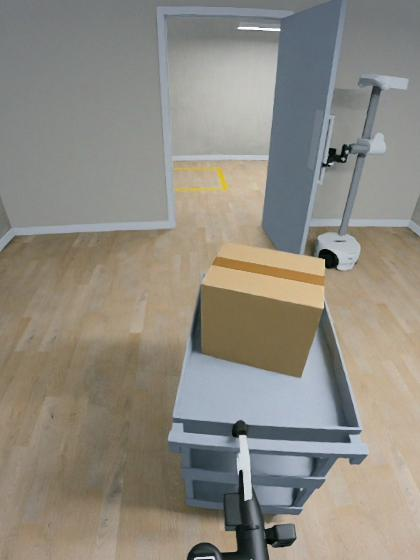

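move(r2={"base":{"strafe_m":-0.07},"pace":"slow","contact_limits":{"strafe_m":0.7}}, blocking=false, cameras=[])

wait(seconds=2.5, cameras=[])

move(r2={"base":{"translate_m":0.3},"pace":"slow","contact_limits":{"translate_m":0.7}}, blocking=false, cameras=[])

wait(seconds=5, cameras=["r2_head_camera"])

Scene clock: 659.83 s.
move: r2 moving
r1: as last shown
r1.base_tilt: forward=-1.6 right=+1.2
r1.lidar_m: 0.38 0.38 1.71 3.02 1.60 1.32 1.31 0.89 0.73 0.73 0.61 0.45
r1.motor_effort: lift_m=+23(23) arm_m=-7(7) wheel_0=+12(12) wheel_1=-4(4) wheel_2=+16(16)
r1.servo_current: wrist_yaw_rad=78(98) wrist_pitch_rad=46(46) wrist_roll_rad=65(65) gripper_m=52(59)
r1.contact_limits: translate_m 0.7
r1.wrist_depth_mm: - - - 182 213 183 - / - - - 181 215 180 162 / - - - 241 217 182 163 / - - 1708 243 218 183 164 / - - 1576 189 219 184 165 / - - 185 184 204 185 165 / - 153 175 178 210 177 165
r2.base_odometry: x=-1.151 y=-0.677 heading=-2.912
r2.turned_by_wheels: +0.000
r2.turned_by_imu: +0.001
r2.base_tilt: forward=-0.7 right=+0.1
r2.lidar_m: 0.41 2.96 2.15 2.03 2.10 2.73 2.60 2.68 2.83 2.71 0.50 0.41
r2.base_status: strafe_m moving
r2.joint_positions: lift_m=+0.690 arm_m=+0.000 wrist_yaw_rad=-0.002 wrist_pitch_rad=+0.003 wrist_roll_rad=+1.570 gripper_m=-0.029
r2.joint_status: not commanded
r2.measured_speeds: translate_m=-0.001 strafe_m=-0.057 rotate_rad=+0.003 lift_m=+0.000 arm_m=+0.000 wrist_yaw_rad=+0.021 wrist_pitch_rad=+0.000 wrist_roll_rad=+0.000
r2.motor_effort: lift_m=+18(18) arm_m=-3(4) wheel_0=+13(13) wheel_1=-6(10) wheel_2=-1(4)
r2.servo_current: wrist_yaw_rad=46(59) wrist_pitch_rad=39(46) wrist_roll_rad=46(59) gripper_m=91(91)
r2.contact_limits: strafe_m 0.7
r2.hand_pose: x=+0.4591 y=-0.0881 z=+0.8673 quat_wxyz=(+0.707, +0.707, +0.000, -0.002) (m; r2's base frame)
r2.wrist_depth_mm: - - - 148 202 661 - / - 407 404 151 208 - - / - 436 427 154 213 - - / - - 452 158 219 788 - / - - 484 163 224 - - / - - 186 167 180 1618 500 / - - - - 236 1618 1205
pictures: none
No camera images: "cameras" was empty.

Scene clock: 661.17 s.
earlier move: r2 done
r1.base_odometry: x=-3.370 y=-1.328 heading=+0.715
r1.turned_by_wheels: +0.000
r1.turned_by_imu: +0.000
r1.base_tilt: forward=-1.6 right=+1.2
r1.lidar_m: 0.41 0.39 1.66 3.05 1.57 1.34 1.30 0.91 0.73 0.73 0.56 0.45
r1.base_status: not commanded
r1.joint_positions: lift_m=+0.800 arm_m=+0.000 wrist_yaw_rad=+0.645 wrist_pitch_rad=+0.002 wrist_roll_rad=+0.000 gripper_m=-0.024
r1.joint_status: not commanded
r1.measured_speeds: all 0
r1.motor_effort: lift_m=+23(23) arm_m=-7(7) wheel_0=+12(12) wheel_1=-4(4) wheel_2=+16(16)
r1.servo_current: wrist_yaw_rad=72(104) wrist_pitch_rad=46(52) wrist_roll_rad=39(65) gripper_m=59(59)
r1.contact_limits: translate_m 0.7
r1.hand_pose: x=+0.4542 y=+0.1034 z=+0.9773 quat_wxyz=(+0.949, +0.000, +0.001, +0.317) (m; r1's base frame)
r1.wrist_depth_mm: - - - 182 213 183 - / - - - 181 216 180 162 / - - - 240 216 182 163 / - - 1661 243 218 182 164 / - - 1464 190 219 184 164 / - - 185 184 205 185 165 / - 152 175 178 210 176 165
r2.base_odometry: x=-1.164 y=-0.623 heading=-2.912
r2.turned_by_wheels: +0.000
r2.turned_by_imu: +0.001
r2.base_tilt: forward=-0.7 right=+0.1
r2.lidar_m: 0.39 3.06 2.19 2.08 2.17 2.73 2.59 2.69 2.79 2.64 2.76 0.39
r2.base_status: done
r2.joint_positions: lift_m=+0.690 arm_m=+0.000 wrist_yaw_rad=+0.007 wrist_pitch_rad=+0.003 wrist_roll_rad=+1.570 gripper_m=-0.029
r2.joint_status: not commanded
r2.measured_speeds: all 0
r2.motor_effort: lift_m=+18(18) arm_m=-3(4) wheel_0=+12(18) wheel_1=-2(10) wheel_2=+0(4)
r2.servo_current: wrist_yaw_rad=33(65) wrist_pitch_rad=46(46) wrist_roll_rad=39(59) gripper_m=85(98)
r2.contact_limits: strafe_m 0.7
r2.hand_pose: x=+0.4599 y=-0.0855 z=+0.8673 quat_wxyz=(+0.707, +0.707, +0.003, +0.001) (m; r2's base frame)
r2.wrist_depth_mm: - - - 151 208 654 - / - 410 410 154 212 - - / - 433 427 157 216 - - / - - 449 160 220 820 - / - - 469 163 224 - - / - - 190 166 180 1661 517 / - - - - 231 1618 1205
wait: 1.33 of 2.5 s (r2 has come to rest)
pictures: none
No camera images: "cameras" was empty.

Scene clock: 661.67 s.
move: r2 moving
r1: as last shown
r1.base_tilt: forward=-1.5 right=+1.3
r1.lidar_m: 0.39 0.39 1.67 3.00 1.60 1.32 1.31 0.91 0.73 0.72 0.61 0.46
r1.servo_current: wrist_yaw_rad=85(98) wrist_pitch_rad=46(52) wrist_roll_rad=46(59) gripper_m=52(65)
r1.contact_limits: translate_m 0.7
r1.wrist_depth_mm: - - - 183 213 183 - / - - - 181 214 180 163 / - - - 241 216 183 163 / - - 1661 242 216 183 164 / - - 1499 189 218 183 164 / - - 184 183 204 185 165 / - 153 175 178 210 177 166
r2.base_odometry: x=-1.176 y=-0.626 heading=-2.912
r2.turned_by_wheels: +0.000
r2.turned_by_imu: +0.001
r2.base_tilt: forward=-0.7 right=+0.1
r2.lidar_m: 0.41 3.04 2.21 2.08 2.16 2.73 2.62 2.72 2.77 2.65 2.75 0.43
r2.base_status: translate_m moving
r2.joint_positions: lift_m=+0.690 arm_m=+0.000 wrist_yaw_rad=+0.005 wrist_pitch_rad=+0.003 wrist_roll_rad=+1.570 gripper_m=-0.029
r2.joint_status: not commanded
r2.measured_speeds: translate_m=+0.048 strafe_m=+0.000 rotate_rad=+0.001 lift_m=+0.000 arm_m=+0.000 wrist_yaw_rad=-0.021 wrist_pitch_rad=+0.000 wrist_roll_rad=+0.000
r2.motor_effort: lift_m=+18(18) arm_m=+4(4) wheel_0=+11(18) wheel_1=+8(9) wheel_2=-13(14)
r2.servo_current: wrist_yaw_rad=59(59) wrist_pitch_rad=39(46) wrist_roll_rad=46(59) gripper_m=91(91)
r2.contact_limits: translate_m 0.7
r2.hand_pose: x=+0.4597 y=-0.0858 z=+0.8673 quat_wxyz=(+0.707, +0.707, +0.003, +0.001) (m; r2's base frame)
r2.wrist_depth_mm: - - - 153 211 634 - / - 415 407 155 213 - - / - 433 427 158 216 - - / - - 452 160 220 820 - / - - 469 163 223 - - / - - 189 165 180 1537 - / - - - - 230 1661 1205
pictures: none
No camera images: "cameras" was empty.

Scene clock: 665.43 s.
earlier move: r2 done
r1.base_odometry: x=-3.370 y=-1.328 heading=+0.715
r1.turned_by_wheels: +0.000
r1.turned_by_imu: +0.000
r1.base_tilt: forward=-1.6 right=+1.2
r1.lidar_m: 0.40 0.40 1.43 3.07 1.61 1.31 1.31 0.90 0.74 0.70 0.60 0.46
r1.base_status: not commanded
r1.joint_positions: lift_m=+0.800 arm_m=+0.000 wrist_yaw_rad=+0.645 wrist_pitch_rad=+0.002 wrist_roll_rad=+0.000 gripper_m=-0.024
r1.joint_status: not commanded
r1.measured_speeds: all 0
r1.motor_effort: lift_m=+23(23) arm_m=-7(7) wheel_0=+12(12) wheel_1=-4(4) wheel_2=+16(16)
r1.servo_current: wrist_yaw_rad=78(111) wrist_pitch_rad=39(52) wrist_roll_rad=33(72) gripper_m=52(65)
r1.contact_limits: translate_m 0.7
r1.hand_pose: x=+0.4542 y=+0.1034 z=+0.9773 quat_wxyz=(+0.949, +0.000, +0.001, +0.317) (m; r1's base frame)
r1.wrist_depth_mm: - - - 182 213 183 - / - - - 181 215 181 162 / - - - 241 216 182 163 / - - 1397 243 218 183 164 / - - 1397 190 220 184 165 / - - 184 184 204 185 165 / - 153 178 178 210 177 165
r2.base_odometry: x=-1.456 y=-0.691 heading=-2.912
r2.turned_by_wheels: -0.001
r2.turned_by_imu: -0.002
r2.base_tilt: forward=-0.7 right=+0.1
r2.lidar_m: 0.42 3.01 2.20 2.11 2.18 2.95 2.90 3.00 2.76 2.64 0.45 0.39
r2.base_status: done
r2.joint_positions: lift_m=+0.690 arm_m=+0.000 wrist_yaw_rad=-0.006 wrist_pitch_rad=+0.003 wrist_roll_rad=+1.570 gripper_m=-0.029
r2.joint_status: not commanded
r2.measured_speeds: all 0
r2.motor_effort: lift_m=+18(18) arm_m=+4(5) wheel_0=-1(18) wheel_1=+3(10) wheel_2=-9(16)
r2.servo_current: wrist_yaw_rad=52(65) wrist_pitch_rad=39(46) wrist_roll_rad=39(65) gripper_m=91(98)
r2.contact_limits: translate_m 0.7
r2.hand_pose: x=+0.4587 y=-0.0892 z=+0.8673 quat_wxyz=(+0.707, +0.707, -0.001, -0.003) (m; r2's base frame)
r2.wrist_depth_mm: - 364 359 123 176 - - / - 389 392 128 186 - - / - 430 427 137 196 - - / - - 462 145 208 - - / - - - 154 220 1618 512 / - - 187 164 179 1499 1205 / - - - - 248 1576 1229
wait: 3.77 of 5 s (r2 has come to rest)
pictures: r2_head_camera
Images, in order (width x height): r2_head_camera 420x560.

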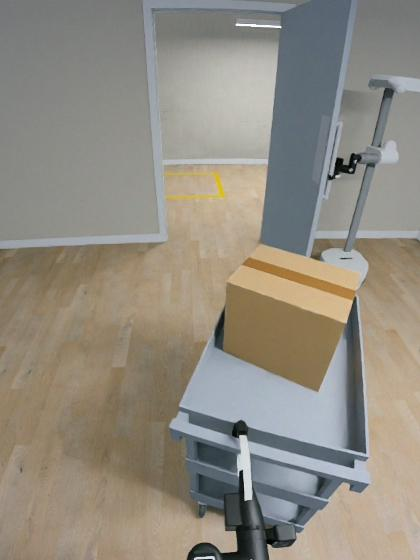

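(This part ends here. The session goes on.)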